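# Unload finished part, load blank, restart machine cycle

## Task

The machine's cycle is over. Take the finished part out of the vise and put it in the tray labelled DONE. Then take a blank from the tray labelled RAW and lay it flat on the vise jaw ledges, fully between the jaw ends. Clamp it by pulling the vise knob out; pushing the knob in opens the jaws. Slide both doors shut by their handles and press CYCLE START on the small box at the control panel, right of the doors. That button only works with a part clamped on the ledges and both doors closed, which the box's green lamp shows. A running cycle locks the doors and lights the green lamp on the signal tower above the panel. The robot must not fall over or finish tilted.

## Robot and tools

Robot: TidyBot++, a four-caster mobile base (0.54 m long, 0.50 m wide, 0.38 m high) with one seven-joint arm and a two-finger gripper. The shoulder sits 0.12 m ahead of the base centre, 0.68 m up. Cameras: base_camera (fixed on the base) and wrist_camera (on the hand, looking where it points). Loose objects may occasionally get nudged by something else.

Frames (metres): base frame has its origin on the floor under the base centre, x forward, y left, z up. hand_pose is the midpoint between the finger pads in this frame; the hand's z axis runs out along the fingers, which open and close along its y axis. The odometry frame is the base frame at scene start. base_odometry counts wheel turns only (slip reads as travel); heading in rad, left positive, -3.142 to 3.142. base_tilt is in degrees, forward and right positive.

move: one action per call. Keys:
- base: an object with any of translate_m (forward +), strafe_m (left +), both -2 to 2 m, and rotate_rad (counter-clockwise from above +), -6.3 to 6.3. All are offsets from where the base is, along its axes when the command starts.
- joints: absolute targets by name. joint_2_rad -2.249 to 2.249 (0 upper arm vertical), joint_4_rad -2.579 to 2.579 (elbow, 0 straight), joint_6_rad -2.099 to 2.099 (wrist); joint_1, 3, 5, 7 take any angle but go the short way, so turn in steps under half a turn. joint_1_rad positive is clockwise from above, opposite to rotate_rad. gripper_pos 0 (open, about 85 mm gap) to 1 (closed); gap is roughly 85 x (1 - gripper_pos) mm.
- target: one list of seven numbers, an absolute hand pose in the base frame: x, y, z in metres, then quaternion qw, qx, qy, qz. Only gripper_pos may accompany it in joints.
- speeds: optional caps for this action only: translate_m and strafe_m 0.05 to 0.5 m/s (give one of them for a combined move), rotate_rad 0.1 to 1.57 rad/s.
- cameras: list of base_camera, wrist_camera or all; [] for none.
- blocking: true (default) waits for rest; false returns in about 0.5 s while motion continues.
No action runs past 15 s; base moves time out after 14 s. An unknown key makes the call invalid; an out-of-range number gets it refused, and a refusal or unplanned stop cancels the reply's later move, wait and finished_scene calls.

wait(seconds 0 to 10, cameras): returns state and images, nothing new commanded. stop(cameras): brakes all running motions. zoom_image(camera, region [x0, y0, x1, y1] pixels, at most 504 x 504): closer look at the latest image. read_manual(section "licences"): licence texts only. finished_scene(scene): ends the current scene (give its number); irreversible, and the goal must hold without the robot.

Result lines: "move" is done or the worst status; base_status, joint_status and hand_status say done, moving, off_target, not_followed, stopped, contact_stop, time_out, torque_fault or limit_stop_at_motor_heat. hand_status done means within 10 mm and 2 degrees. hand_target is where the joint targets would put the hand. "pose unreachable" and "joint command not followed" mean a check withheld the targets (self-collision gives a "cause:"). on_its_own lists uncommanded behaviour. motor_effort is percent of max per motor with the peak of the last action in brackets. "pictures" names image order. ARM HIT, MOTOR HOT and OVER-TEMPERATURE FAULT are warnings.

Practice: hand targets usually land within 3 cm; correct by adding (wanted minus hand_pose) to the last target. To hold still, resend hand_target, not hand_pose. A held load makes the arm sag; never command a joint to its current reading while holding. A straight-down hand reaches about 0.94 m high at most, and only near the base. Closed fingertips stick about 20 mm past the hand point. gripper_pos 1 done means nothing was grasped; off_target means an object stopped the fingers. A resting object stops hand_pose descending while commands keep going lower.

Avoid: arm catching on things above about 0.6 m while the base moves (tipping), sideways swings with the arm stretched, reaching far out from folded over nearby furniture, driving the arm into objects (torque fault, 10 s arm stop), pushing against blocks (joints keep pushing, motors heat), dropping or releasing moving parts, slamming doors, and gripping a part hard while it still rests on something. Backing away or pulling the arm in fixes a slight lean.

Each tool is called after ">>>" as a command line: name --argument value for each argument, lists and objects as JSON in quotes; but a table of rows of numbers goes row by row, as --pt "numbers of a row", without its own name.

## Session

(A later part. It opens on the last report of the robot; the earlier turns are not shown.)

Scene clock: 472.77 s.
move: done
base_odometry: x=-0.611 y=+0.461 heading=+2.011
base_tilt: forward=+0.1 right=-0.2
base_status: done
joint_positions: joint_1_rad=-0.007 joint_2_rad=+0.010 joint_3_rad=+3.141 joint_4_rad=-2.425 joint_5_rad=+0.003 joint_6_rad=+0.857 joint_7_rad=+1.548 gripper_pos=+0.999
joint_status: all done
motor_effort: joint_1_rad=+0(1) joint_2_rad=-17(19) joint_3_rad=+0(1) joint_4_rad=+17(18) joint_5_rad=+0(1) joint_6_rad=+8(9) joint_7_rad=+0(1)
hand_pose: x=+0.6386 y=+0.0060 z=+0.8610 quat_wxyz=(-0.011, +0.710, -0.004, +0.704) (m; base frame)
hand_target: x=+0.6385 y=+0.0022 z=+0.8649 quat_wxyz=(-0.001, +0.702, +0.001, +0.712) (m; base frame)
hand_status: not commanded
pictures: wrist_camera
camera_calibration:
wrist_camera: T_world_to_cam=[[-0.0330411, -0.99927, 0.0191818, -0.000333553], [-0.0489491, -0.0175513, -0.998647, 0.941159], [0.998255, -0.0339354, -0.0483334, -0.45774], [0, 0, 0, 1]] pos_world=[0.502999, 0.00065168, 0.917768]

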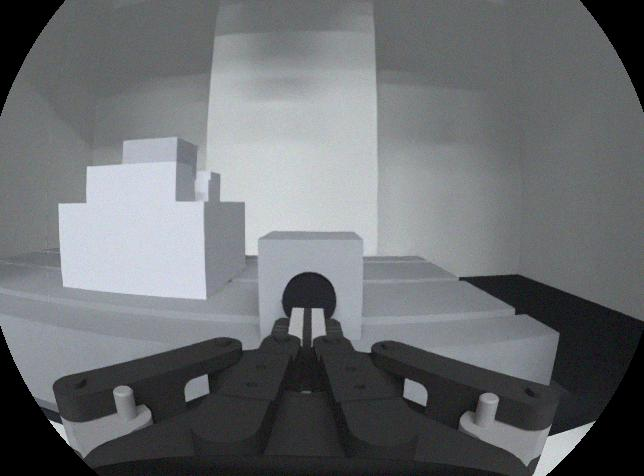

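>>> move --base '{"translate_m": 0.03}' --joints '{"joint_2_rad": 0.004, "gripper_pos": 1.0}' --speeds '{"translate_m": 0.1}' --cameras '["wrist_camera"]'

>>> move --base '{"translate_m": 0.015}' --speeds '{"translate_m": 0.05}' --cameras '[]'

>>> move --base '{"translate_m": 0.01}' --speeds '{"translate_m": 0.05}' --cameras '["wrist_camera"]'

Scene clock: 486.20 s.
move: done
base_odometry: x=-0.624 y=+0.488 heading=+2.012
base_tilt: forward=+0.2 right=-0.2
base_status: done
joint_positions: joint_1_rad=-0.007 joint_2_rad=-0.001 joint_3_rad=+3.141 joint_4_rad=-2.430 joint_5_rad=+0.003 joint_6_rad=+0.860 joint_7_rad=+1.548 gripper_pos=+0.999
joint_status: all done
motor_effort: joint_1_rad=+0(2) joint_2_rad=-17(18) joint_3_rad=+0(2) joint_4_rad=+17(19) joint_5_rad=+1(2) joint_6_rad=+9(9) joint_7_rad=-1(1)
hand_pose: x=+0.6354 y=+0.0060 z=+0.8653 quat_wxyz=(-0.011, +0.706, -0.004, +0.708) (m; base frame)
hand_target: x=+0.6359 y=+0.0022 z=+0.8721 quat_wxyz=(-0.001, +0.697, +0.001, +0.717) (m; base frame)
hand_status: not commanded
pictures: wrist_camera
camera_calibration:
wrist_camera: T_world_to_cam=[[-0.0332494, -0.999271, 0.0187806, -0.0000824122], [-0.0392035, -0.0174725, -0.999078, 0.939534], [0.998678, -0.033955, -0.038594, -0.462983], [0, 0, 0, 1]] pos_world=[0.499201, 0.000613085, 0.920801]

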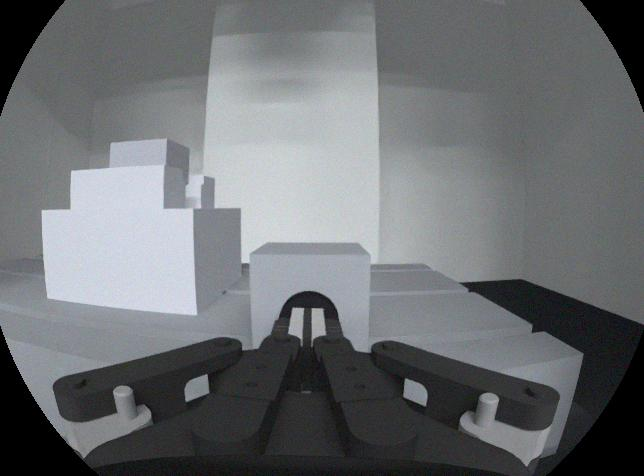

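Scene clock: 487.00 s.
move: done
base_odometry: x=-0.631 y=+0.501 heading=+2.012
base_tilt: forward=+0.2 right=-0.2
base_status: done
joint_positions: joint_1_rad=-0.007 joint_2_rad=-0.017 joint_3_rad=+3.141 joint_4_rad=-2.448 joint_5_rad=+0.003 joint_6_rad=+0.863 joint_7_rad=+1.548 gripper_pos=+0.999
joint_status: not commanded
motor_effort: joint_1_rad=-1(2) joint_2_rad=-11(17) joint_3_rad=-1(1) joint_4_rad=+21(25) joint_5_rad=+1(2) joint_6_rad=+8(9) joint_7_rad=+0(1)
hand_pose: x=+0.6283 y=+0.0059 z=+0.8652 quat_wxyz=(-0.011, +0.706, -0.004, +0.708) (m; base frame)
hand_target: x=+0.6359 y=+0.0022 z=+0.8721 quat_wxyz=(-0.001, +0.697, +0.001, +0.717) (m; base frame)
hand_status: not commanded
pictures: none
No camera images: "cameras" was empty.

Scene clock: 487.57 s.
move: done
base_odometry: x=-0.635 y=+0.510 heading=+2.012
base_tilt: forward=+0.2 right=-0.2
base_status: done
joint_positions: joint_1_rad=-0.007 joint_2_rad=-0.038 joint_3_rad=+3.141 joint_4_rad=-2.471 joint_5_rad=+0.003 joint_6_rad=+0.866 joint_7_rad=+1.548 gripper_pos=+0.999
joint_status: not commanded
motor_effort: joint_1_rad=-1(2) joint_2_rad=-7(11) joint_3_rad=+0(2) joint_4_rad=+24(25) joint_5_rad=+1(2) joint_6_rad=+8(9) joint_7_rad=+0(1)
hand_pose: x=+0.6189 y=+0.0058 z=+0.8651 quat_wxyz=(-0.011, +0.706, -0.004, +0.709) (m; base frame)
hand_target: x=+0.6359 y=+0.0022 z=+0.8721 quat_wxyz=(-0.001, +0.697, +0.001, +0.717) (m; base frame)
hand_status: not commanded
pictures: wrist_camera
camera_calibration:
wrist_camera: T_world_to_cam=[[-0.0334036, -0.999267, 0.0186769, -0.00061898], [-0.0366417, -0.0174504, -0.999176, 0.937128], [0.99877, -0.0340605, -0.036032, -0.44881], [0, 0, 0, 1]] pos_world=[0.482576, 0.000448014, 0.920196]

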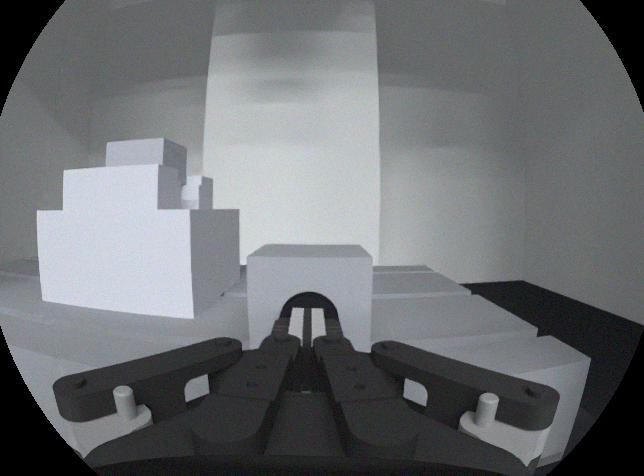

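>>> zoom_image --camera "wrist_camera" --region '[210, 220, 410, 370]'

Scaled by 2.520.

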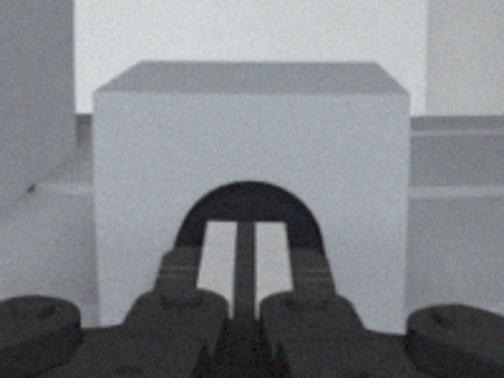

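>>> move --base '{"translate_m": 0.012}' --speeds '{"translate_m": 0.05}' --cameras '["wrist_camera"]'

>>> zoom_image --camera "wrist_camera" --region '[210, 220, 410, 370]'

Scene clock: 521.07 s.
move: done
base_odometry: x=-0.640 y=+0.520 heading=+2.012
base_tilt: forward=+0.2 right=-0.1
base_status: done
joint_positions: joint_1_rad=-0.007 joint_2_rad=-0.062 joint_3_rad=+3.141 joint_4_rad=-2.497 joint_5_rad=+0.003 joint_6_rad=+0.871 joint_7_rad=+1.548 gripper_pos=+0.999
joint_status: not commanded
motor_effort: joint_1_rad=-1(2) joint_2_rad=-1(8) joint_3_rad=+0(1) joint_4_rad=+30(32) joint_5_rad=+1(2) joint_6_rad=+7(9) joint_7_rad=+0(1)
hand_pose: x=+0.6081 y=+0.0057 z=+0.8648 quat_wxyz=(-0.011, +0.705, -0.004, +0.709) (m; base frame)
hand_target: x=+0.6359 y=+0.0022 z=+0.8721 quat_wxyz=(-0.001, +0.697, +0.001, +0.717) (m; base frame)
hand_status: not commanded
pictures: wrist_camera
camera_calibration:
wrist_camera: T_world_to_cam=[[-0.0334382, -0.999268, 0.0185815, -0.000947916], [-0.0343317, -0.0174325, -0.999258, 0.935092], [0.998851, -0.0340514, -0.0337236, -0.440069], [0, 0, 0, 1]] pos_world=[0.471635, 0.000368807, 0.919575]

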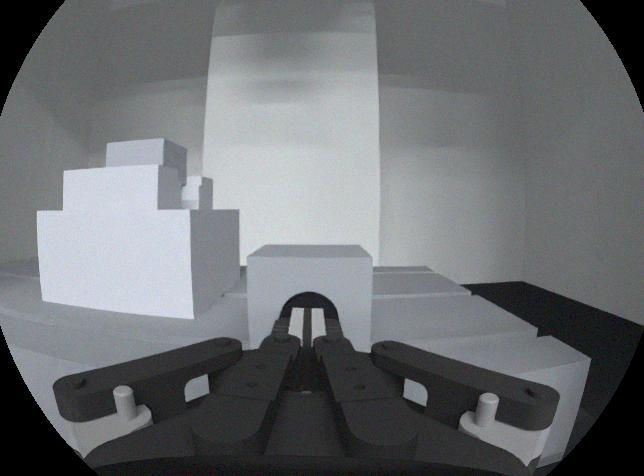

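Scaled by 2.520.

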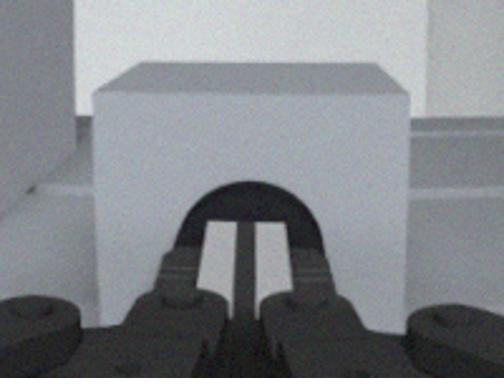

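>>> move --base '{"translate_m": -0.0657}' --joints '{"joint_2_rad": 0.018}' --speeds '{"translate_m": 0.2}' --cameras '["wrist_camera"]'

>>> zoom_image --camera "wrist_camera" --region '[30, 120, 400, 370]'

Scene clock: 533.17 s.
move: done
base_odometry: x=-0.612 y=+0.461 heading=+2.012
base_tilt: forward=+0.2 right=-0.2
base_status: done
joint_positions: joint_1_rad=-0.007 joint_2_rad=+0.013 joint_3_rad=+3.141 joint_4_rad=-2.434 joint_5_rad=+0.003 joint_6_rad=+0.873 joint_7_rad=+1.548 gripper_pos=+0.999
joint_status: all done
motor_effort: joint_1_rad=-1(2) joint_2_rad=-17(19) joint_3_rad=+0(2) joint_4_rad=+16(28) joint_5_rad=+1(2) joint_6_rad=+9(9) joint_7_rad=+0(1)
hand_pose: x=+0.6369 y=+0.0059 z=+0.8596 quat_wxyz=(-0.011, +0.709, -0.004, +0.706) (m; base frame)
hand_target: x=+0.6385 y=+0.0022 z=+0.8649 quat_wxyz=(-0.001, +0.702, +0.001, +0.712) (m; base frame)
hand_status: not commanded
pictures: wrist_camera
camera_calibration:
wrist_camera: T_world_to_cam=[[-0.0332291, -0.999267, 0.0189944, -0.000164362], [-0.0452533, -0.0174811, -0.998823, 0.937491], [0.998423, -0.0340495, -0.0446393, -0.45935], [0, 0, 0, 1]] pos_world=[0.501045, 0.000583491, 0.915885]

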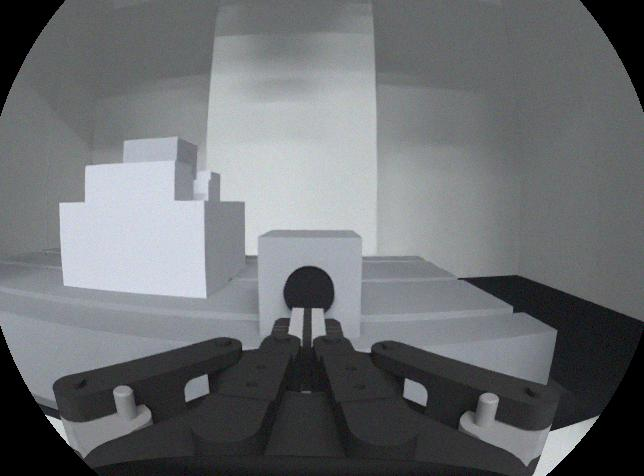

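Scaled by 1.362.

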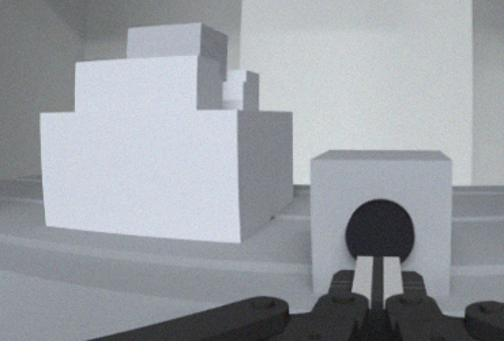

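>>> move --base '{"strafe_m": 0.177}' --joints '{"joint_1_rad": 0, "joint_2_rad": 0.075, "joint_3_rad": 3.14, "joint_4_rad": -0.935, "joint_5_rad": 0, "joint_6_rad": -1.25, "joint_7_rad": 1.5708, "gripper_pos": 0.0}' --speeds '{"strafe_m": 0.2}' --cameras '["wrist_camera"]'

Scene clock: 598.40 s.
move: done
base_odometry: x=-0.772 y=+0.385 heading=+2.012
base_tilt: forward=+0.2 right=-0.2
base_status: done
joint_positions: joint_1_rad=-0.007 joint_2_rad=+0.058 joint_3_rad=+3.141 joint_4_rad=-0.949 joint_5_rad=+0.003 joint_6_rad=-1.202 joint_7_rad=+1.548 gripper_pos=+0.000
joint_status: all done
motor_effort: joint_1_rad=+0(2) joint_2_rad=-21(25) joint_3_rad=+0(2) joint_4_rad=+19(23) joint_5_rad=+1(2) joint_6_rad=+7(9) joint_7_rad=+0(2)
hand_pose: x=+0.6590 y=+0.0047 z=+1.0842 quat_wxyz=(-0.005, +0.893, -0.007, +0.449) (m; base frame)
hand_target: x=+0.6569 y=+0.0022 z=+1.0706 quat_wxyz=(+0.000, +0.904, +0.001, +0.427) (m; base frame)
hand_status: not commanded
pictures: wrist_camera
camera_calibration:
wrist_camera: T_world_to_cam=[[-0.0182252, -0.998966, 0.0416554, -0.0394152], [-0.628611, -0.0209496, -0.777438, 1.30725], [0.777507, -0.040354, -0.627579, 0.306204], [0, 0, 0, 1]] pos_world=[0.582956, 0.000368397, 1.21011]

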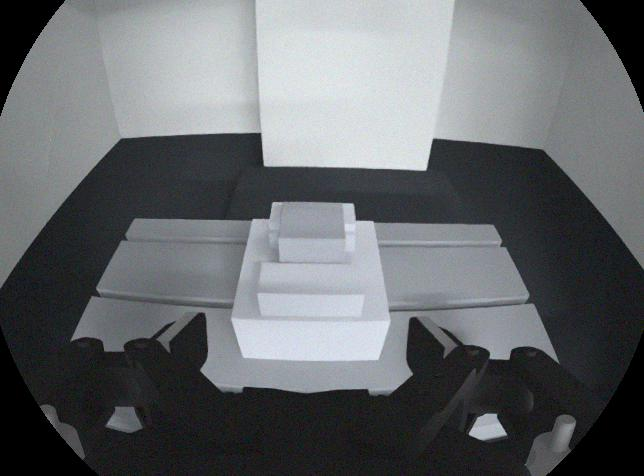

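>>> zoom_image --camera "wrist_camera" --region '[210, 180, 410, 380]'

Scaled by 2.520.

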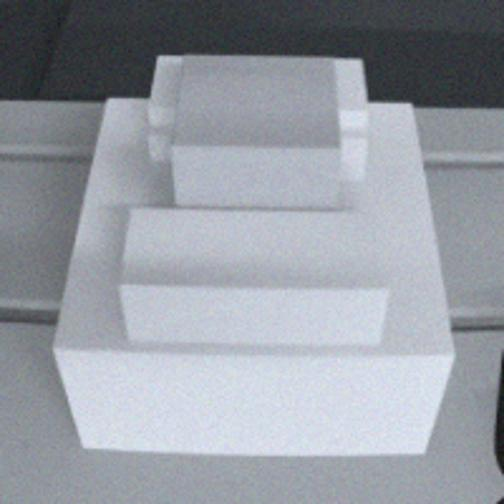

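>>> move --base '{"translate_m": 0.17, "strafe_m": -0.004}' --joints '{"joint_1_rad": 0, "joint_2_rad": 0.032, "joint_3_rad": 3.14, "joint_4_rad": -1.127, "joint_5_rad": 0, "joint_6_rad": -1.095, "joint_7_rad": 1.5708, "gripper_pos": 0.0}' --speeds '{"translate_m": 0.2}' --cameras '["wrist_camera"]'

>>> zoom_image --camera "wrist_camera" --region '[160, 160, 460, 380]'

Scene clock: 662.10 s.
move: done
base_odometry: x=-0.841 y=+0.541 heading=+2.012
base_tilt: forward=+0.2 right=-0.2
base_status: done
joint_positions: joint_1_rad=-0.007 joint_2_rad=+0.035 joint_3_rad=+3.141 joint_4_rad=-1.121 joint_5_rad=+0.003 joint_6_rad=-1.132 joint_7_rad=+1.548 gripper_pos=+0.000
joint_status: all done
motor_effort: joint_1_rad=-1(2) joint_2_rad=-21(25) joint_3_rad=+0(1) joint_4_rad=+20(21) joint_5_rad=+1(2) joint_6_rad=+7(8) joint_7_rad=+0(2)
hand_pose: x=+0.6558 y=+0.0047 z=+1.0247 quat_wxyz=(-0.005, +0.910, -0.007, +0.414) (m; base frame)
hand_target: x=+0.6619 y=+0.0022 z=+1.0317 quat_wxyz=(+0.000, +0.903, +0.001, +0.429) (m; base frame)
hand_status: not commanded
pictures: wrist_camera
camera_calibration:
wrist_camera: T_world_to_cam=[[-0.0147131, -0.998938, 0.0436524, -0.0413337], [-0.687341, -0.0216022, -0.726013, 1.24476], [0.726186, -0.0406859, -0.686294, 0.365117], [0, 0, 0, 1]] pos_world=[0.589826, 0.000455011, 1.1561]

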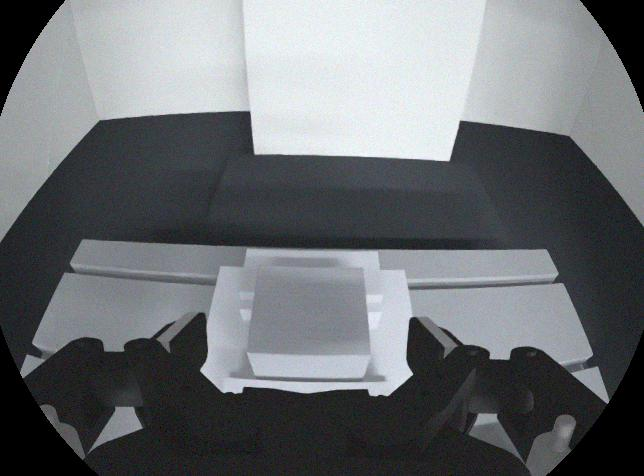

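Scaled by 1.680.

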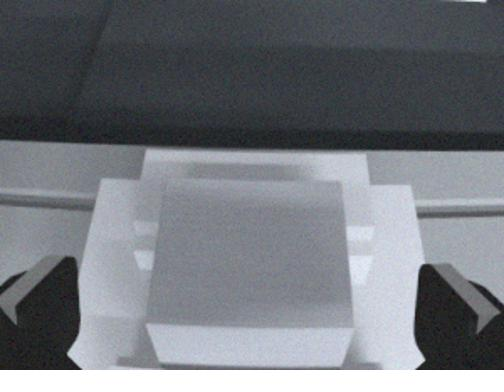

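>>> move --base '{"translate_m": 0.047, "strafe_m": -0.0015}' --speeds '{"translate_m": 0.1}' --cameras '["wrist_camera"]'

Scene clock: 702.00 s.
move: done
base_odometry: x=-0.860 y=+0.584 heading=+2.012
base_tilt: forward=+0.2 right=-0.2
base_status: done
joint_positions: joint_1_rad=-0.007 joint_2_rad=+0.030 joint_3_rad=+3.141 joint_4_rad=-1.121 joint_5_rad=+0.003 joint_6_rad=-1.131 joint_7_rad=+1.548 gripper_pos=+0.000
joint_status: not commanded
motor_effort: joint_1_rad=+0(1) joint_2_rad=-21(24) joint_3_rad=+0(1) joint_4_rad=+20(21) joint_5_rad=+1(1) joint_6_rad=+6(7) joint_7_rad=-1(1)
hand_pose: x=+0.6544 y=+0.0047 z=+1.0274 quat_wxyz=(-0.005, +0.909, -0.007, +0.417) (m; base frame)
hand_target: x=+0.6619 y=+0.0022 z=+1.0317 quat_wxyz=(+0.000, +0.903, +0.001, +0.429) (m; base frame)
hand_status: not commanded
pictures: wrist_camera
camera_calibration:
wrist_camera: T_world_to_cam=[[-0.0149578, -0.99894, 0.0435288, -0.0411948], [-0.683206, -0.0215755, -0.729907, 1.24707], [0.730072, -0.0406569, -0.682159, 0.361201], [0, 0, 0, 1]] pos_world=[0.587689, 0.000440416, 1.15844]

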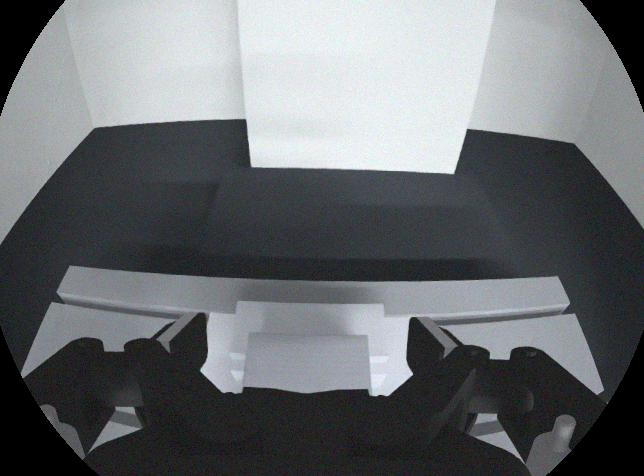

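>>> move --joints '{"joint_1_rad": 0, "joint_2_rad": -0.018, "joint_3_rad": 3.14, "joint_4_rad": -1.30, "joint_5_rad": 0, "joint_6_rad": -0.965, "joint_7_rad": 1.5708, "gripper_pos": 0.0}' --cameras '["wrist_camera"]'

Scene clock: 706.77 s.
move: done
base_odometry: x=-0.860 y=+0.584 heading=+2.012
base_tilt: forward=+0.2 right=-0.2
base_status: not commanded
joint_positions: joint_1_rad=-0.007 joint_2_rad=-0.009 joint_3_rad=+3.141 joint_4_rad=-1.292 joint_5_rad=+0.003 joint_6_rad=-1.007 joint_7_rad=+1.548 gripper_pos=+0.000
joint_status: all done
motor_effort: joint_1_rad=+0(1) joint_2_rad=-20(21) joint_3_rad=+0(1) joint_4_rad=+21(22) joint_5_rad=+1(1) joint_6_rad=+7(8) joint_7_rad=+1(2)
hand_pose: x=+0.6508 y=+0.0047 z=+0.9867 quat_wxyz=(-0.005, +0.911, -0.006, +0.413) (m; base frame)
hand_target: x=+0.6555 y=+0.0022 z=+0.9972 quat_wxyz=(+0.000, +0.902, +0.001, +0.433) (m; base frame)
hand_status: not commanded
pictures: wrist_camera
camera_calibration:
wrist_camera: T_world_to_cam=[[-0.0142708, -0.998936, 0.0438582, -0.0402162], [-0.689116, -0.0219565, -0.724318, 1.21325], [0.72451, -0.04056, -0.688069, 0.345533], [0, 0, 0, 1]] pos_world=[0.585151, 0.000480039, 1.11829]

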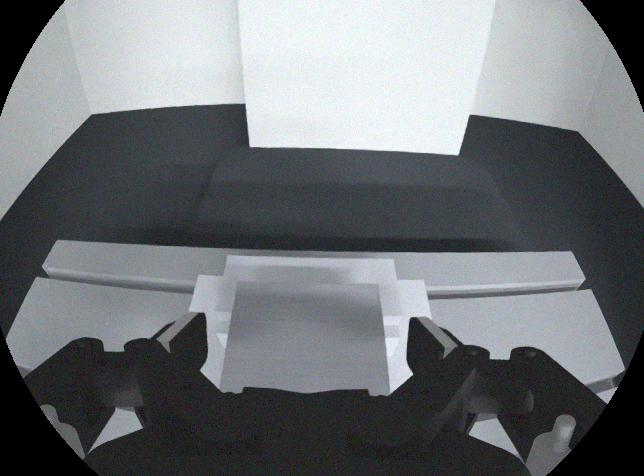

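>>> move --joints '{"joint_4_rad": -1.32, "joint_6_rad": -0.945}' --cameras '[]'

>>> move --joints '{"gripper_pos": 0.7}' --cameras '["wrist_camera"]'

Scene clock: 715.10 s.
move: done
base_odometry: x=-0.860 y=+0.584 heading=+2.012
base_tilt: forward=+0.2 right=-0.2
base_status: not commanded
joint_positions: joint_1_rad=-0.007 joint_2_rad=-0.012 joint_3_rad=+3.141 joint_4_rad=-1.313 joint_5_rad=+0.003 joint_6_rad=-0.982 joint_7_rad=+1.548 gripper_pos=+0.000
joint_status: all done
motor_effort: joint_1_rad=+0(1) joint_2_rad=-20(22) joint_3_rad=+0(1) joint_4_rad=+20(22) joint_5_rad=+1(1) joint_6_rad=+7(7) joint_7_rad=-1(1)
hand_pose: x=+0.6526 y=+0.0047 z=+0.9831 quat_wxyz=(-0.005, +0.909, -0.006, +0.416) (m; base frame)
hand_target: x=+0.6573 y=+0.0022 z=+0.9912 quat_wxyz=(+0.000, +0.902, +0.001, +0.433) (m; base frame)
hand_status: not commanded
pictures: none
No camera images: "cameras" was empty.

Scene clock: 716.03 s.
move: off_target
base_odometry: x=-0.860 y=+0.584 heading=+2.012
base_tilt: forward=+0.2 right=-0.2
base_status: not commanded
joint_positions: joint_1_rad=-0.007 joint_2_rad=-0.015 joint_3_rad=+3.141 joint_4_rad=-1.314 joint_5_rad=+0.003 joint_6_rad=-0.981 joint_7_rad=+1.548 gripper_pos=+0.302
joint_status: gripper_pos off_target (ended at +0.302, target +0.700)
motor_effort: joint_1_rad=-1(1) joint_2_rad=-20(21) joint_3_rad=-1(1) joint_4_rad=+21(23) joint_5_rad=+1(1) joint_6_rad=+7(10) joint_7_rad=+0(2)
hand_pose: x=+0.6516 y=+0.0047 z=+0.9839 quat_wxyz=(-0.005, +0.909, -0.006, +0.417) (m; base frame)
hand_target: x=+0.6573 y=+0.0022 z=+0.9912 quat_wxyz=(+0.000, +0.902, +0.001, +0.433) (m; base frame)
hand_status: not commanded
pictures: wrist_camera
camera_calibration:
wrist_camera: T_world_to_cam=[[-0.0145766, -0.998939, 0.0436778, -0.0396692], [-0.682374, -0.0219908, -0.730673, 1.21361], [0.730858, -0.0404553, -0.681329, 0.332256], [0, 0, 0, 1]] pos_world=[0.584727, 0.000502746, 1.11486]

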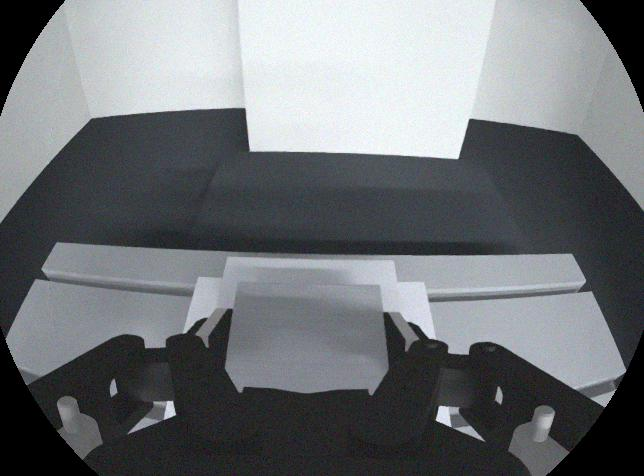

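>>> zoom_image --camera "wrist_camera" --region '[200, 240, 440, 400]'

Scaled by 2.100.

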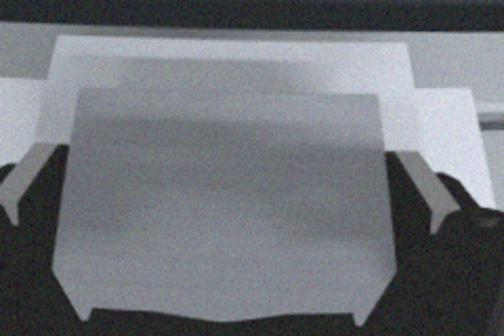

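>>> move --joints '{"joint_2_rad": 0.022, "joint_4_rad": -1.181, "joint_6_rad": -1.131, "gripper_pos": 0.7}' --cameras '["wrist_camera"]'

Scene clock: 763.83 s.
move: off_target
base_odometry: x=-0.860 y=+0.584 heading=+2.012
base_tilt: forward=+0.2 right=-0.2
base_status: not commanded
joint_positions: joint_1_rad=-0.007 joint_2_rad=+0.026 joint_3_rad=+3.141 joint_4_rad=-1.216 joint_5_rad=+0.003 joint_6_rad=-1.102 joint_7_rad=+1.548 gripper_pos=+0.302
joint_status: gripper_pos off_target (ended at +0.302, target +0.700); the others done
motor_effort: joint_1_rad=-1(1) joint_2_rad=-26(26) joint_3_rad=+0(1) joint_4_rad=+24(25) joint_5_rad=+1(1) joint_6_rad=+9(9) joint_7_rad=+0(1)
hand_pose: x=+0.6503 y=+0.0047 z=+0.9862 quat_wxyz=(-0.004, +0.922, -0.007, +0.388) (m; base frame)
hand_target: x=+0.6465 y=+0.0022 z=+1.0003 quat_wxyz=(+0.000, +0.920, +0.001, +0.393) (m; base frame)
hand_status: not commanded
pictures: wrist_camera
camera_calibration:
wrist_camera: T_world_to_cam=[[-0.0120808, -0.998919, 0.04489, -0.04268], [-0.727536, -0.0220164, -0.685716, 1.19947], [0.685963, -0.040943, -0.726483, 0.408492], [0, 0, 0, 1]] pos_world=[0.591931, 0.000498973, 1.12117]

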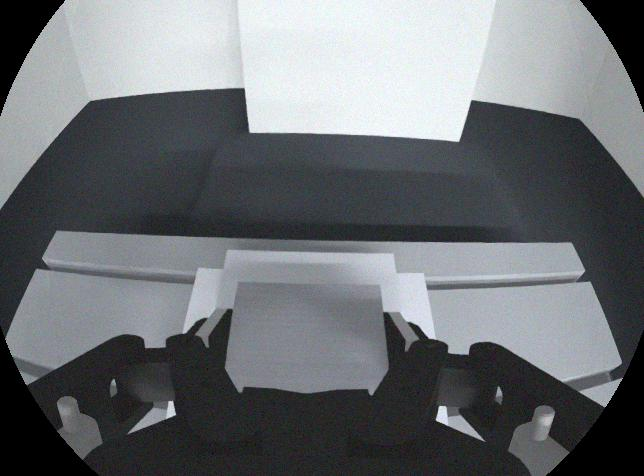

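>>> move --joints '{"joint_2_rad": 0.022, "joint_4_rad": -1.11, "joint_6_rad": -1.131, "gripper_pos": 0.7}' --cameras '["wrist_camera"]'

Scene clock: 774.40 s.
move: off_target
base_odometry: x=-0.860 y=+0.584 heading=+2.012
base_tilt: forward=+0.2 right=-0.1
base_status: not commanded
joint_positions: joint_1_rad=-0.007 joint_2_rad=+0.032 joint_3_rad=+3.141 joint_4_rad=-1.140 joint_5_rad=+0.003 joint_6_rad=-1.110 joint_7_rad=+1.548 gripper_pos=+0.302
joint_status: gripper_pos off_target (ended at +0.302, target +0.700); the others done
motor_effort: joint_1_rad=+0(1) joint_2_rad=-26(27) joint_3_rad=+0(1) joint_4_rad=+24(26) joint_5_rad=+1(1) joint_6_rad=+10(10) joint_7_rad=+0(1)
hand_pose: x=+0.6580 y=+0.0047 z=+1.0212 quat_wxyz=(-0.005, +0.909, -0.007, +0.417) (m; base frame)
hand_target: x=+0.6525 y=+0.0022 z=+1.0374 quat_wxyz=(+0.000, +0.905, +0.001, +0.425) (m; base frame)
hand_status: not commanded
pictures: wrist_camera
camera_calibration:
wrist_camera: T_world_to_cam=[[-0.0148716, -0.998941, 0.0435512, -0.040901], [-0.683222, -0.0216499, -0.72989, 1.24496], [0.730059, -0.0406098, -0.682176, 0.354416], [0, 0, 0, 1]] pos_world=[0.591228, 0.000488256, 1.15224]

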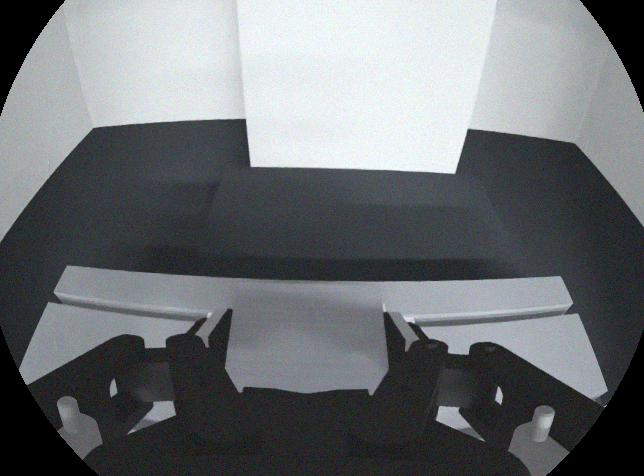

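>>> move --joints '{"joint_2_rad": 0.06, "joint_4_rad": -0.96, "joint_6_rad": -1.28, "gripper_pos": 0.7}' --cameras '[]'

>>> move --base '{"translate_m": -0.55}' --speeds '{"translate_m": 0.3}' --cameras '["wrist_camera"]'

Scene clock: 821.33 s.
move: off_target
base_odometry: x=-0.860 y=+0.584 heading=+2.012
base_tilt: forward=+0.2 right=-0.1
base_status: not commanded
joint_positions: joint_1_rad=-0.007 joint_2_rad=+0.064 joint_3_rad=+3.141 joint_4_rad=-0.994 joint_5_rad=+0.003 joint_6_rad=-1.251 joint_7_rad=+1.548 gripper_pos=+0.302
joint_status: gripper_pos off_target (ended at +0.302, target +0.700); the others done
motor_effort: joint_1_rad=+0(1) joint_2_rad=-26(27) joint_3_rad=+0(1) joint_4_rad=+23(25) joint_5_rad=+1(1) joint_6_rad=+9(10) joint_7_rad=-1(1)
hand_pose: x=+0.6499 y=+0.0046 z=+1.0467 quat_wxyz=(-0.005, +0.915, -0.007, +0.404) (m; base frame)
hand_target: x=+0.6442 y=+0.0022 z=+1.0589 quat_wxyz=(+0.000, +0.913, +0.001, +0.408) (m; base frame)
hand_status: not commanded
pictures: none
No camera images: "cameras" was empty.

Scene clock: 824.20 s.
move: done
base_odometry: x=-0.625 y=+0.087 heading=+2.012
base_tilt: forward=+0.2 right=-0.1
base_status: done
joint_positions: joint_1_rad=-0.007 joint_2_rad=+0.072 joint_3_rad=+3.141 joint_4_rad=-0.992 joint_5_rad=+0.003 joint_6_rad=-1.258 joint_7_rad=+1.548 gripper_pos=+0.302
joint_status: not commanded
motor_effort: joint_1_rad=+0(2) joint_2_rad=-26(30) joint_3_rad=+0(2) joint_4_rad=+23(24) joint_5_rad=+1(2) joint_6_rad=+9(10) joint_7_rad=+0(1)
hand_pose: x=+0.6517 y=+0.0046 z=+1.0413 quat_wxyz=(-0.005, +0.917, -0.007, +0.398) (m; base frame)
hand_target: x=+0.6442 y=+0.0022 z=+1.0589 quat_wxyz=(+0.000, +0.913, +0.001, +0.408) (m; base frame)
hand_status: not commanded
pictures: wrist_camera
camera_calibration:
wrist_camera: T_world_to_cam=[[-0.013492, -0.99893, 0.0442265, -0.0435983], [-0.712403, -0.0214336, -0.701444, 1.24474], [0.701641, -0.040971, -0.711351, 0.421596], [0, 0, 0, 1]] pos_world=[0.590362, 0.000400818, 1.17495]

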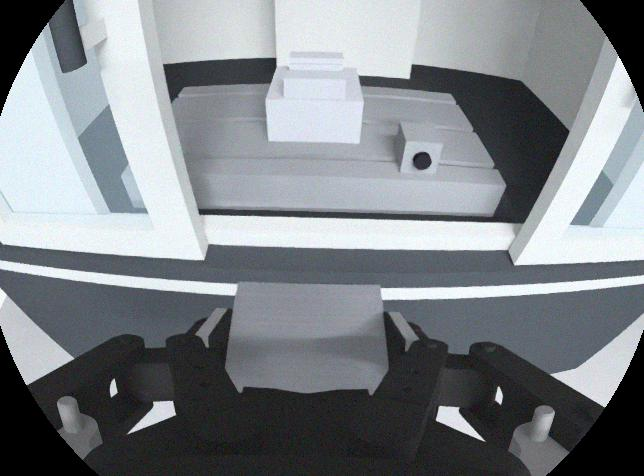

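>>> move --base '{"translate_m": -0.62, "strafe_m": -0.5, "rotate_rad": 3.1416}' --speeds '{"translate_m": 0.35, "rotate_rad": 0.8}' --cameras '["wrist_camera", "base_camera"]'

Scene clock: 838.00 s.
move: done
base_odometry: x=+0.092 y=-0.260 heading=-1.130
base_tilt: forward=+0.2 right=-0.2
base_status: done
joint_positions: joint_1_rad=-0.007 joint_2_rad=+0.081 joint_3_rad=+3.138 joint_4_rad=-0.992 joint_5_rad=+0.003 joint_6_rad=-1.258 joint_7_rad=+1.548 gripper_pos=+0.302
joint_status: not commanded
motor_effort: joint_1_rad=-1(3) joint_2_rad=-26(30) joint_3_rad=+0(2) joint_4_rad=+23(24) joint_5_rad=+1(2) joint_6_rad=+9(9) joint_7_rad=-1(1)
hand_pose: x=+0.6546 y=+0.0060 z=+1.0369 quat_wxyz=(-0.005, +0.919, -0.006, +0.394) (m; base frame)
hand_target: x=+0.6442 y=+0.0022 z=+1.0589 quat_wxyz=(+0.000, +0.913, +0.001, +0.408) (m; base frame)
hand_status: not commanded
pictures: base_camera, wrist_camera
camera_calibration:
wrist_camera: T_world_to_cam=[[-0.0102889, -0.998973, 0.0441359, -0.0439191], [-0.71811, -0.0233337, -0.695539, 1.24138], [0.695854, -0.0388507, -0.717132, 0.426264], [0, 0, 0, 1]] pos_world=[0.594381, 0.00165273, 1.17106]

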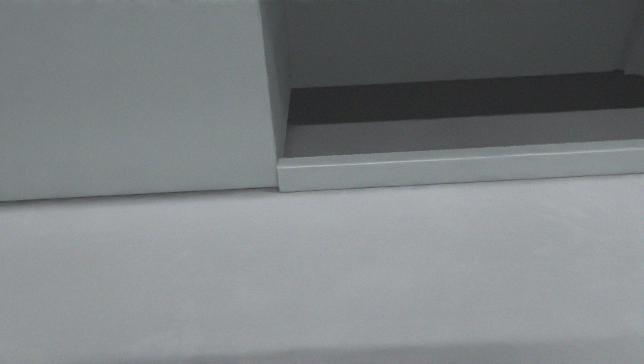

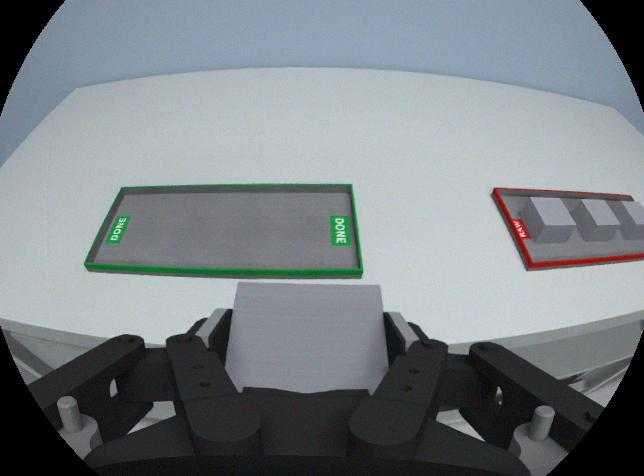

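>>> move --base '{"translate_m": 0.2, "strafe_m": 0.1}' --speeds '{"translate_m": 0.25}' --cameras '["wrist_camera"]'

Scene clock: 879.17 s.
move: done
base_odometry: x=+0.268 y=-0.399 heading=-1.129
base_tilt: forward=+0.2 right=-0.2
base_status: done
joint_positions: joint_1_rad=-0.007 joint_2_rad=+0.078 joint_3_rad=+3.138 joint_4_rad=-0.991 joint_5_rad=+0.003 joint_6_rad=-1.259 joint_7_rad=+1.548 gripper_pos=+0.302
joint_status: not commanded
motor_effort: joint_1_rad=-1(2) joint_2_rad=-26(30) joint_3_rad=-1(2) joint_4_rad=+23(24) joint_5_rad=+1(2) joint_6_rad=+9(10) joint_7_rad=+0(1)
hand_pose: x=+0.6536 y=+0.0061 z=+1.0382 quat_wxyz=(-0.005, +0.919, -0.006, +0.395) (m; base frame)
hand_target: x=+0.6442 y=+0.0022 z=+1.0589 quat_wxyz=(+0.000, +0.913, +0.001, +0.408) (m; base frame)
hand_status: not commanded
pictures: wrist_camera
camera_calibration:
wrist_camera: T_world_to_cam=[[-0.0102825, -0.998974, 0.0440992, -0.043917], [-0.716869, -0.0233819, -0.696816, 1.24207], [0.697132, -0.0387783, -0.715893, 0.425798], [0, 0, 0, 1]] pos_world=[0.59311, 0.00168165, 1.17226]

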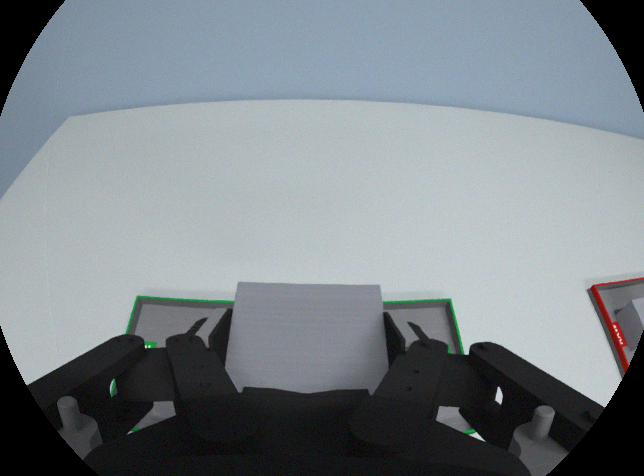

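>>> move --base '{"translate_m": 0.055, "strafe_m": 0.017}' --joints '{"joint_2_rad": 0.0, "joint_4_rad": -1.29, "joint_6_rad": -0.965, "gripper_pos": 0.7}' --speeds '{"translate_m": 0.1}' --cameras '["wrist_camera"]'

Scene clock: 909.67 s.
move: off_target
base_odometry: x=+0.307 y=-0.441 heading=-1.129
base_tilt: forward=+0.2 right=-0.2
base_status: done
joint_positions: joint_1_rad=-0.007 joint_2_rad=+0.026 joint_3_rad=+3.138 joint_4_rad=-1.305 joint_5_rad=+0.003 joint_6_rad=-1.024 joint_7_rad=+1.548 gripper_pos=+0.302
joint_status: gripper_pos off_target (ended at +0.302, target +0.700); the others done
motor_effort: joint_1_rad=+0(2) joint_2_rad=-26(32) joint_3_rad=+0(1) joint_4_rad=+25(27) joint_5_rad=+1(1) joint_6_rad=+9(10) joint_7_rad=+0(1)
hand_pose: x=+0.6557 y=+0.0063 z=+0.9571 quat_wxyz=(-0.005, +0.924, -0.005, +0.383) (m; base frame)
hand_target: x=+0.6623 y=+0.0022 z=+0.9929 quat_wxyz=(+0.000, +0.903, +0.001, +0.429) (m; base frame)
hand_status: not commanded
pictures: wrist_camera
camera_calibration:
wrist_camera: T_world_to_cam=[[-0.00849076, -0.998948, 0.0450682, -0.0422238], [-0.734596, -0.0243476, -0.678068, 1.18083], [0.678452, -0.0388642, -0.733616, 0.39549], [0, 0, 0, 1]] pos_world=[0.598753, 0.00194137, 1.09272]

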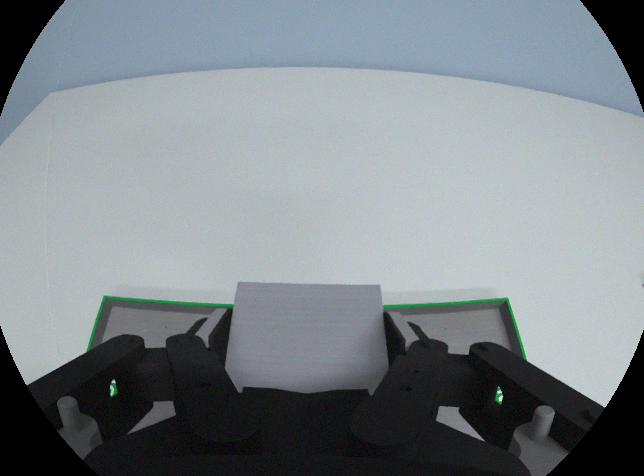

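>>> move --joints '{"joint_2_rad": -0.07, "joint_4_rad": -1.59, "joint_6_rad": -0.66, "gripper_pos": 0.7}' --cameras '["wrist_camera"]'

Scene clock: 918.30 s.
move: off_target
base_odometry: x=+0.307 y=-0.441 heading=-1.129
base_tilt: forward=+0.2 right=-0.2
base_status: not commanded
joint_positions: joint_1_rad=-0.007 joint_2_rad=-0.041 joint_3_rad=+3.138 joint_4_rad=-1.606 joint_5_rad=+0.003 joint_6_rad=-0.720 joint_7_rad=+1.548 gripper_pos=+0.302
joint_status: gripper_pos off_target (ended at +0.302, target +0.700); the others done
motor_effort: joint_1_rad=-1(1) joint_2_rad=-24(26) joint_3_rad=+0(1) joint_4_rad=+26(27) joint_5_rad=+1(1) joint_6_rad=+9(10) joint_7_rad=+0(1)
hand_pose: x=+0.6513 y=+0.0065 z=+0.9003 quat_wxyz=(-0.005, +0.910, -0.005, +0.416) (m; base frame)
hand_target: x=+0.6588 y=+0.0022 z=+0.9394 quat_wxyz=(+0.000, +0.887, +0.001, +0.462) (m; base frame)
hand_status: not commanded
pictures: wrist_camera
camera_calibration:
wrist_camera: T_world_to_cam=[[-0.0107731, -0.998973, 0.0440179, -0.0370763], [-0.685028, -0.0246948, -0.728098, 1.1518], [0.728437, -0.0379973, -0.684058, 0.279598], [0, 0, 0, 1]] pos_world=[0.584948, 0.00202931, 1.03152]

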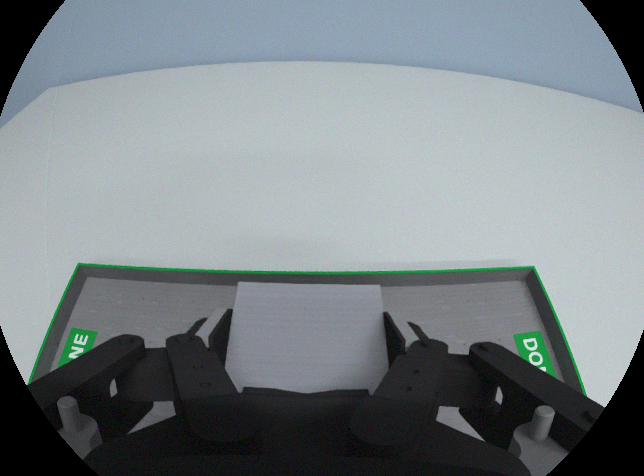

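>>> move --joints '{"joint_4_rad": -1.665, "joint_6_rad": -0.585, "gripper_pos": 0.7}' --cameras '["wrist_camera"]'

Scene clock: 925.17 s.
move: off_target
base_odometry: x=+0.307 y=-0.441 heading=-1.129
base_tilt: forward=+0.2 right=-0.2
base_status: not commanded
joint_positions: joint_1_rad=-0.007 joint_2_rad=-0.045 joint_3_rad=+3.138 joint_4_rad=-1.684 joint_5_rad=+0.003 joint_6_rad=-0.641 joint_7_rad=+1.548 gripper_pos=+0.302
joint_status: gripper_pos off_target (ended at +0.302, target +0.700); the others done
motor_effort: joint_1_rad=+0(1) joint_2_rad=-24(25) joint_3_rad=+0(1) joint_4_rad=+25(27) joint_5_rad=+1(1) joint_6_rad=+10(11) joint_7_rad=+0(1)
hand_pose: x=+0.6497 y=+0.0065 z=+0.8782 quat_wxyz=(-0.006, +0.909, -0.005, +0.418) (m; base frame)
hand_target: x=+0.6591 y=+0.0022 z=+0.9158 quat_wxyz=(+0.000, +0.887, +0.001, +0.462) (m; base frame)
hand_status: not commanded
pictures: wrist_camera
camera_calibration:
wrist_camera: T_world_to_cam=[[-0.0107547, -0.998977, 0.0439289, -0.0360178], [-0.681631, -0.0248188, -0.731275, 1.13522], [0.731617, -0.037808, -0.680667, 0.260583], [0, 0, 0, 1]] pos_world=[0.582766, 0.0020459, 1.00911]

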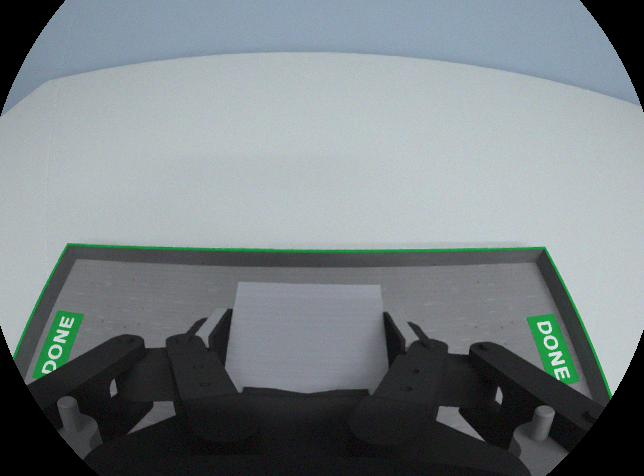

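>>> move --joints '{"joint_4_rad": -1.69, "joint_6_rad": -0.56, "gripper_pos": 0.7}' --cameras '[]'

>>> move --joints '{"joint_4_rad": -1.71, "joint_6_rad": -0.54, "gripper_pos": 0.7}' --cameras '["wrist_camera"]'

Scene clock: 935.97 s.
move: off_target
base_odometry: x=+0.307 y=-0.441 heading=-1.129
base_tilt: forward=+0.2 right=-0.2
base_status: not commanded
joint_positions: joint_1_rad=-0.007 joint_2_rad=-0.046 joint_3_rad=+3.138 joint_4_rad=-1.707 joint_5_rad=+0.003 joint_6_rad=-0.614 joint_7_rad=+1.548 gripper_pos=+0.302
joint_status: gripper_pos off_target (ended at +0.302, target +0.700); the others done
motor_effort: joint_1_rad=+0(1) joint_2_rad=-24(25) joint_3_rad=+0(1) joint_4_rad=+25(27) joint_5_rad=+1(1) joint_6_rad=+9(10) joint_7_rad=+0(1)
hand_pose: x=+0.6500 y=+0.0065 z=+0.8721 quat_wxyz=(-0.006, +0.908, -0.005, +0.420) (m; base frame)
hand_target: x=+0.6588 y=+0.0022 z=+0.9080 quat_wxyz=(+0.000, +0.887, +0.001, +0.462) (m; base frame)
hand_status: not commanded
pictures: none
No camera images: "cameras" was empty.

Scene clock: 936.57 s.
move: off_target
base_odometry: x=+0.307 y=-0.441 heading=-1.129
base_tilt: forward=+0.2 right=-0.2
base_status: not commanded
joint_positions: joint_1_rad=-0.007 joint_2_rad=-0.046 joint_3_rad=+3.138 joint_4_rad=-1.726 joint_5_rad=+0.003 joint_6_rad=-0.594 joint_7_rad=+1.548 gripper_pos=+0.302
joint_status: gripper_pos off_target (ended at +0.302, target +0.700); the others done
motor_effort: joint_1_rad=-1(1) joint_2_rad=-24(24) joint_3_rad=+0(0) joint_4_rad=+26(27) joint_5_rad=+1(1) joint_6_rad=+9(10) joint_7_rad=+0(2)
hand_pose: x=+0.6496 y=+0.0065 z=+0.8664 quat_wxyz=(-0.006, +0.907, -0.005, +0.420) (m; base frame)
hand_target: x=+0.6584 y=+0.0022 z=+0.9017 quat_wxyz=(+0.000, +0.887, +0.001, +0.462) (m; base frame)
hand_status: not commanded
pictures: wrist_camera
camera_calibration:
wrist_camera: T_world_to_cam=[[-0.0108748, -0.998981, 0.0437929, -0.0352748], [-0.677331, -0.0248586, -0.735259, 1.12715], [0.735598, -0.0376581, -0.676371, 0.246369], [0, 0, 0, 1]] pos_world=[0.581841, 0.00205824, 0.996927]

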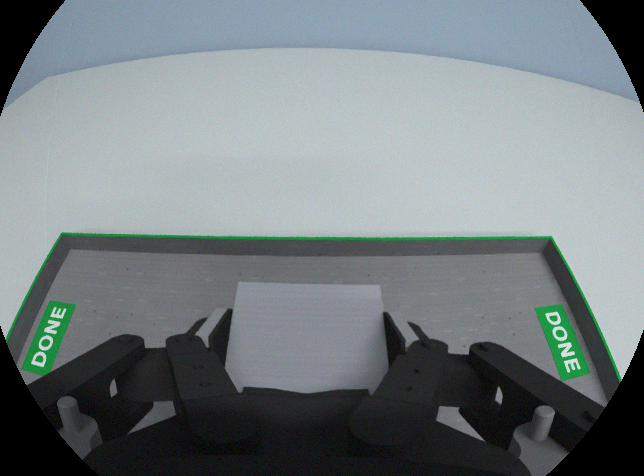

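>>> move --joints '{"joint_4_rad": -1.726, "joint_6_rad": -0.524, "gripper_pos": 0.7}' --cameras '[]'

>>> move --joints '{"joint_4_rad": -1.742, "joint_6_rad": -0.508, "gripper_pos": 0.7}' --cameras '[]'

>>> move --joints '{"joint_4_rad": -1.758, "joint_6_rad": -0.492, "gripper_pos": 0.7}' --cameras '["wrist_camera"]'

Scene clock: 949.97 s.
move: off_target
base_odometry: x=+0.307 y=-0.441 heading=-1.129
base_tilt: forward=+0.2 right=-0.2
base_status: not commanded
joint_positions: joint_1_rad=-0.007 joint_2_rad=-0.046 joint_3_rad=+3.138 joint_4_rad=-1.739 joint_5_rad=+0.003 joint_6_rad=-0.575 joint_7_rad=+1.548 gripper_pos=+0.302
joint_status: gripper_pos off_target (ended at +0.302, target +0.700); the others done
motor_effort: joint_1_rad=+0(1) joint_2_rad=-23(25) joint_3_rad=+0(1) joint_4_rad=+25(26) joint_5_rad=+1(1) joint_6_rad=+9(10) joint_7_rad=+0(1)
hand_pose: x=+0.6500 y=+0.0065 z=+0.8638 quat_wxyz=(-0.006, +0.906, -0.005, +0.423) (m; base frame)
hand_target: x=+0.6581 y=+0.0022 z=+0.8967 quat_wxyz=(+0.000, +0.887, +0.001, +0.462) (m; base frame)
hand_status: not commanded
pictures: none
No camera images: "cameras" was empty.

Scene clock: 950.53 s.
move: off_target
base_odometry: x=+0.307 y=-0.441 heading=-1.129
base_tilt: forward=+0.2 right=-0.2
base_status: not commanded
joint_positions: joint_1_rad=-0.007 joint_2_rad=-0.051 joint_3_rad=+3.138 joint_4_rad=-1.751 joint_5_rad=+0.003 joint_6_rad=-0.558 joint_7_rad=+1.548 gripper_pos=+0.302
joint_status: gripper_pos off_target (ended at +0.302, target +0.700); the others done
motor_effort: joint_1_rad=-1(1) joint_2_rad=-23(24) joint_3_rad=+0(1) joint_4_rad=+25(26) joint_5_rad=+1(1) joint_6_rad=+9(10) joint_7_rad=+0(1)
hand_pose: x=+0.6500 y=+0.0066 z=+0.8640 quat_wxyz=(-0.006, +0.904, -0.005, +0.428) (m; base frame)
hand_target: x=+0.6576 y=+0.0022 z=+0.8917 quat_wxyz=(+0.000, +0.887, +0.001, +0.462) (m; base frame)
hand_status: not commanded
pictures: none
No camera images: "cameras" was empty.

Scene clock: 951.10 s.
move: off_target
base_odometry: x=+0.307 y=-0.441 heading=-1.129
base_tilt: forward=+0.1 right=-0.1
base_status: not commanded
joint_positions: joint_1_rad=-0.007 joint_2_rad=-0.055 joint_3_rad=+3.138 joint_4_rad=-1.763 joint_5_rad=+0.003 joint_6_rad=-0.540 joint_7_rad=+1.548 gripper_pos=+0.302
joint_status: gripper_pos off_target (ended at +0.302, target +0.700); the others done
motor_effort: joint_1_rad=-1(1) joint_2_rad=-21(23) joint_3_rad=-1(1) joint_4_rad=+24(25) joint_5_rad=+1(1) joint_6_rad=+9(10) joint_7_rad=-1(1)
hand_pose: x=+0.6498 y=+0.0066 z=+0.8642 quat_wxyz=(-0.006, +0.902, -0.004, +0.432) (m; base frame)
hand_target: x=+0.6571 y=+0.0022 z=+0.8867 quat_wxyz=(+0.000, +0.887, +0.001, +0.463) (m; base frame)
hand_status: not commanded
pictures: wrist_camera
camera_calibration:
wrist_camera: T_world_to_cam=[[-0.011869, -0.998995, 0.0432327, -0.0339988], [-0.657701, -0.0247673, -0.752872, 1.12812], [0.753186, -0.0373701, -0.656746, 0.216356], [0, 0, 0, 1]] pos_world=[0.578604, 0.00206107, 0.992889]

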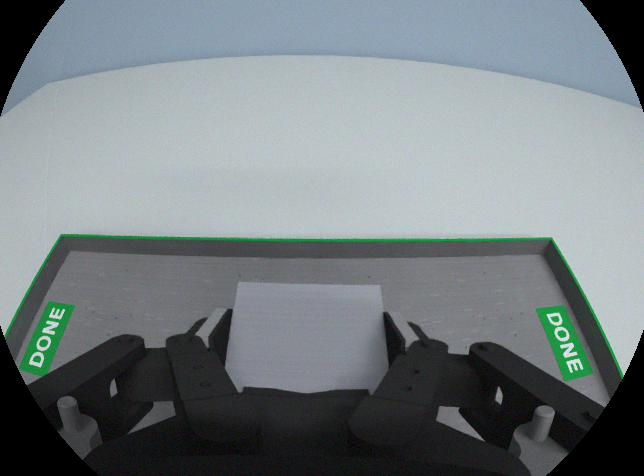

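>>> move --joints '{"joint_4_rad": -1.745, "joint_6_rad": -0.60, "gripper_pos": 0.7}' --cameras '[]'

Scene clock: 960.17 s.
move: off_target
base_odometry: x=+0.307 y=-0.441 heading=-1.129
base_tilt: forward=+0.2 right=-0.2
base_status: not commanded
joint_positions: joint_1_rad=-0.007 joint_2_rad=-0.060 joint_3_rad=+3.138 joint_4_rad=-1.746 joint_5_rad=+0.003 joint_6_rad=-0.593 joint_7_rad=+1.548 gripper_pos=+0.302
joint_status: gripper_pos off_target (ended at +0.302, target +0.700); the others done
motor_effort: joint_1_rad=-1(1) joint_2_rad=-21(21) joint_3_rad=+0(1) joint_4_rad=+22(25) joint_5_rad=+1(1) joint_6_rad=+7(9) joint_7_rad=+0(1)
hand_pose: x=+0.6426 y=+0.0065 z=+0.8632 quat_wxyz=(-0.006, +0.908, -0.005, +0.418) (m; base frame)
hand_target: x=+0.6394 y=+0.0022 z=+0.8673 quat_wxyz=(+0.000, +0.908, +0.001, +0.420) (m; base frame)
hand_status: not commanded
pictures: none
No camera images: "cameras" was empty.

>>> move --joints '{"gripper_pos": 0.0}' --cameras '["wrist_camera"]'

Scene clock: 965.67 s.
move: done
base_odometry: x=+0.307 y=-0.441 heading=-1.129
base_tilt: forward=+0.2 right=-0.2
base_status: not commanded
joint_positions: joint_1_rad=-0.007 joint_2_rad=-0.065 joint_3_rad=+3.138 joint_4_rad=-1.746 joint_5_rad=+0.003 joint_6_rad=-0.593 joint_7_rad=+1.548 gripper_pos=+0.000
joint_status: all done
motor_effort: joint_1_rad=-1(1) joint_2_rad=-19(23) joint_3_rad=+0(1) joint_4_rad=+21(24) joint_5_rad=+1(1) joint_6_rad=+7(9) joint_7_rad=+0(1)
hand_pose: x=+0.6414 y=+0.0065 z=+0.8658 quat_wxyz=(-0.006, +0.907, -0.005, +0.420) (m; base frame)
hand_target: x=+0.6394 y=+0.0022 z=+0.8673 quat_wxyz=(+0.000, +0.908, +0.001, +0.420) (m; base frame)
hand_status: not commanded
pictures: wrist_camera
camera_calibration:
wrist_camera: T_world_to_cam=[[-0.0108786, -0.998978, 0.0438709, -0.0354775], [-0.677318, -0.0249141, -0.735268, 1.12116], [0.73561, -0.0377132, -0.676355, 0.251971], [0, 0, 0, 1]] pos_world=[0.57364, 0.00199392, 0.996328]

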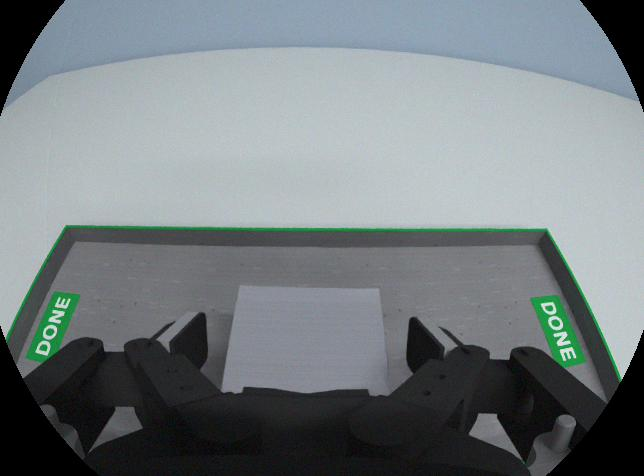

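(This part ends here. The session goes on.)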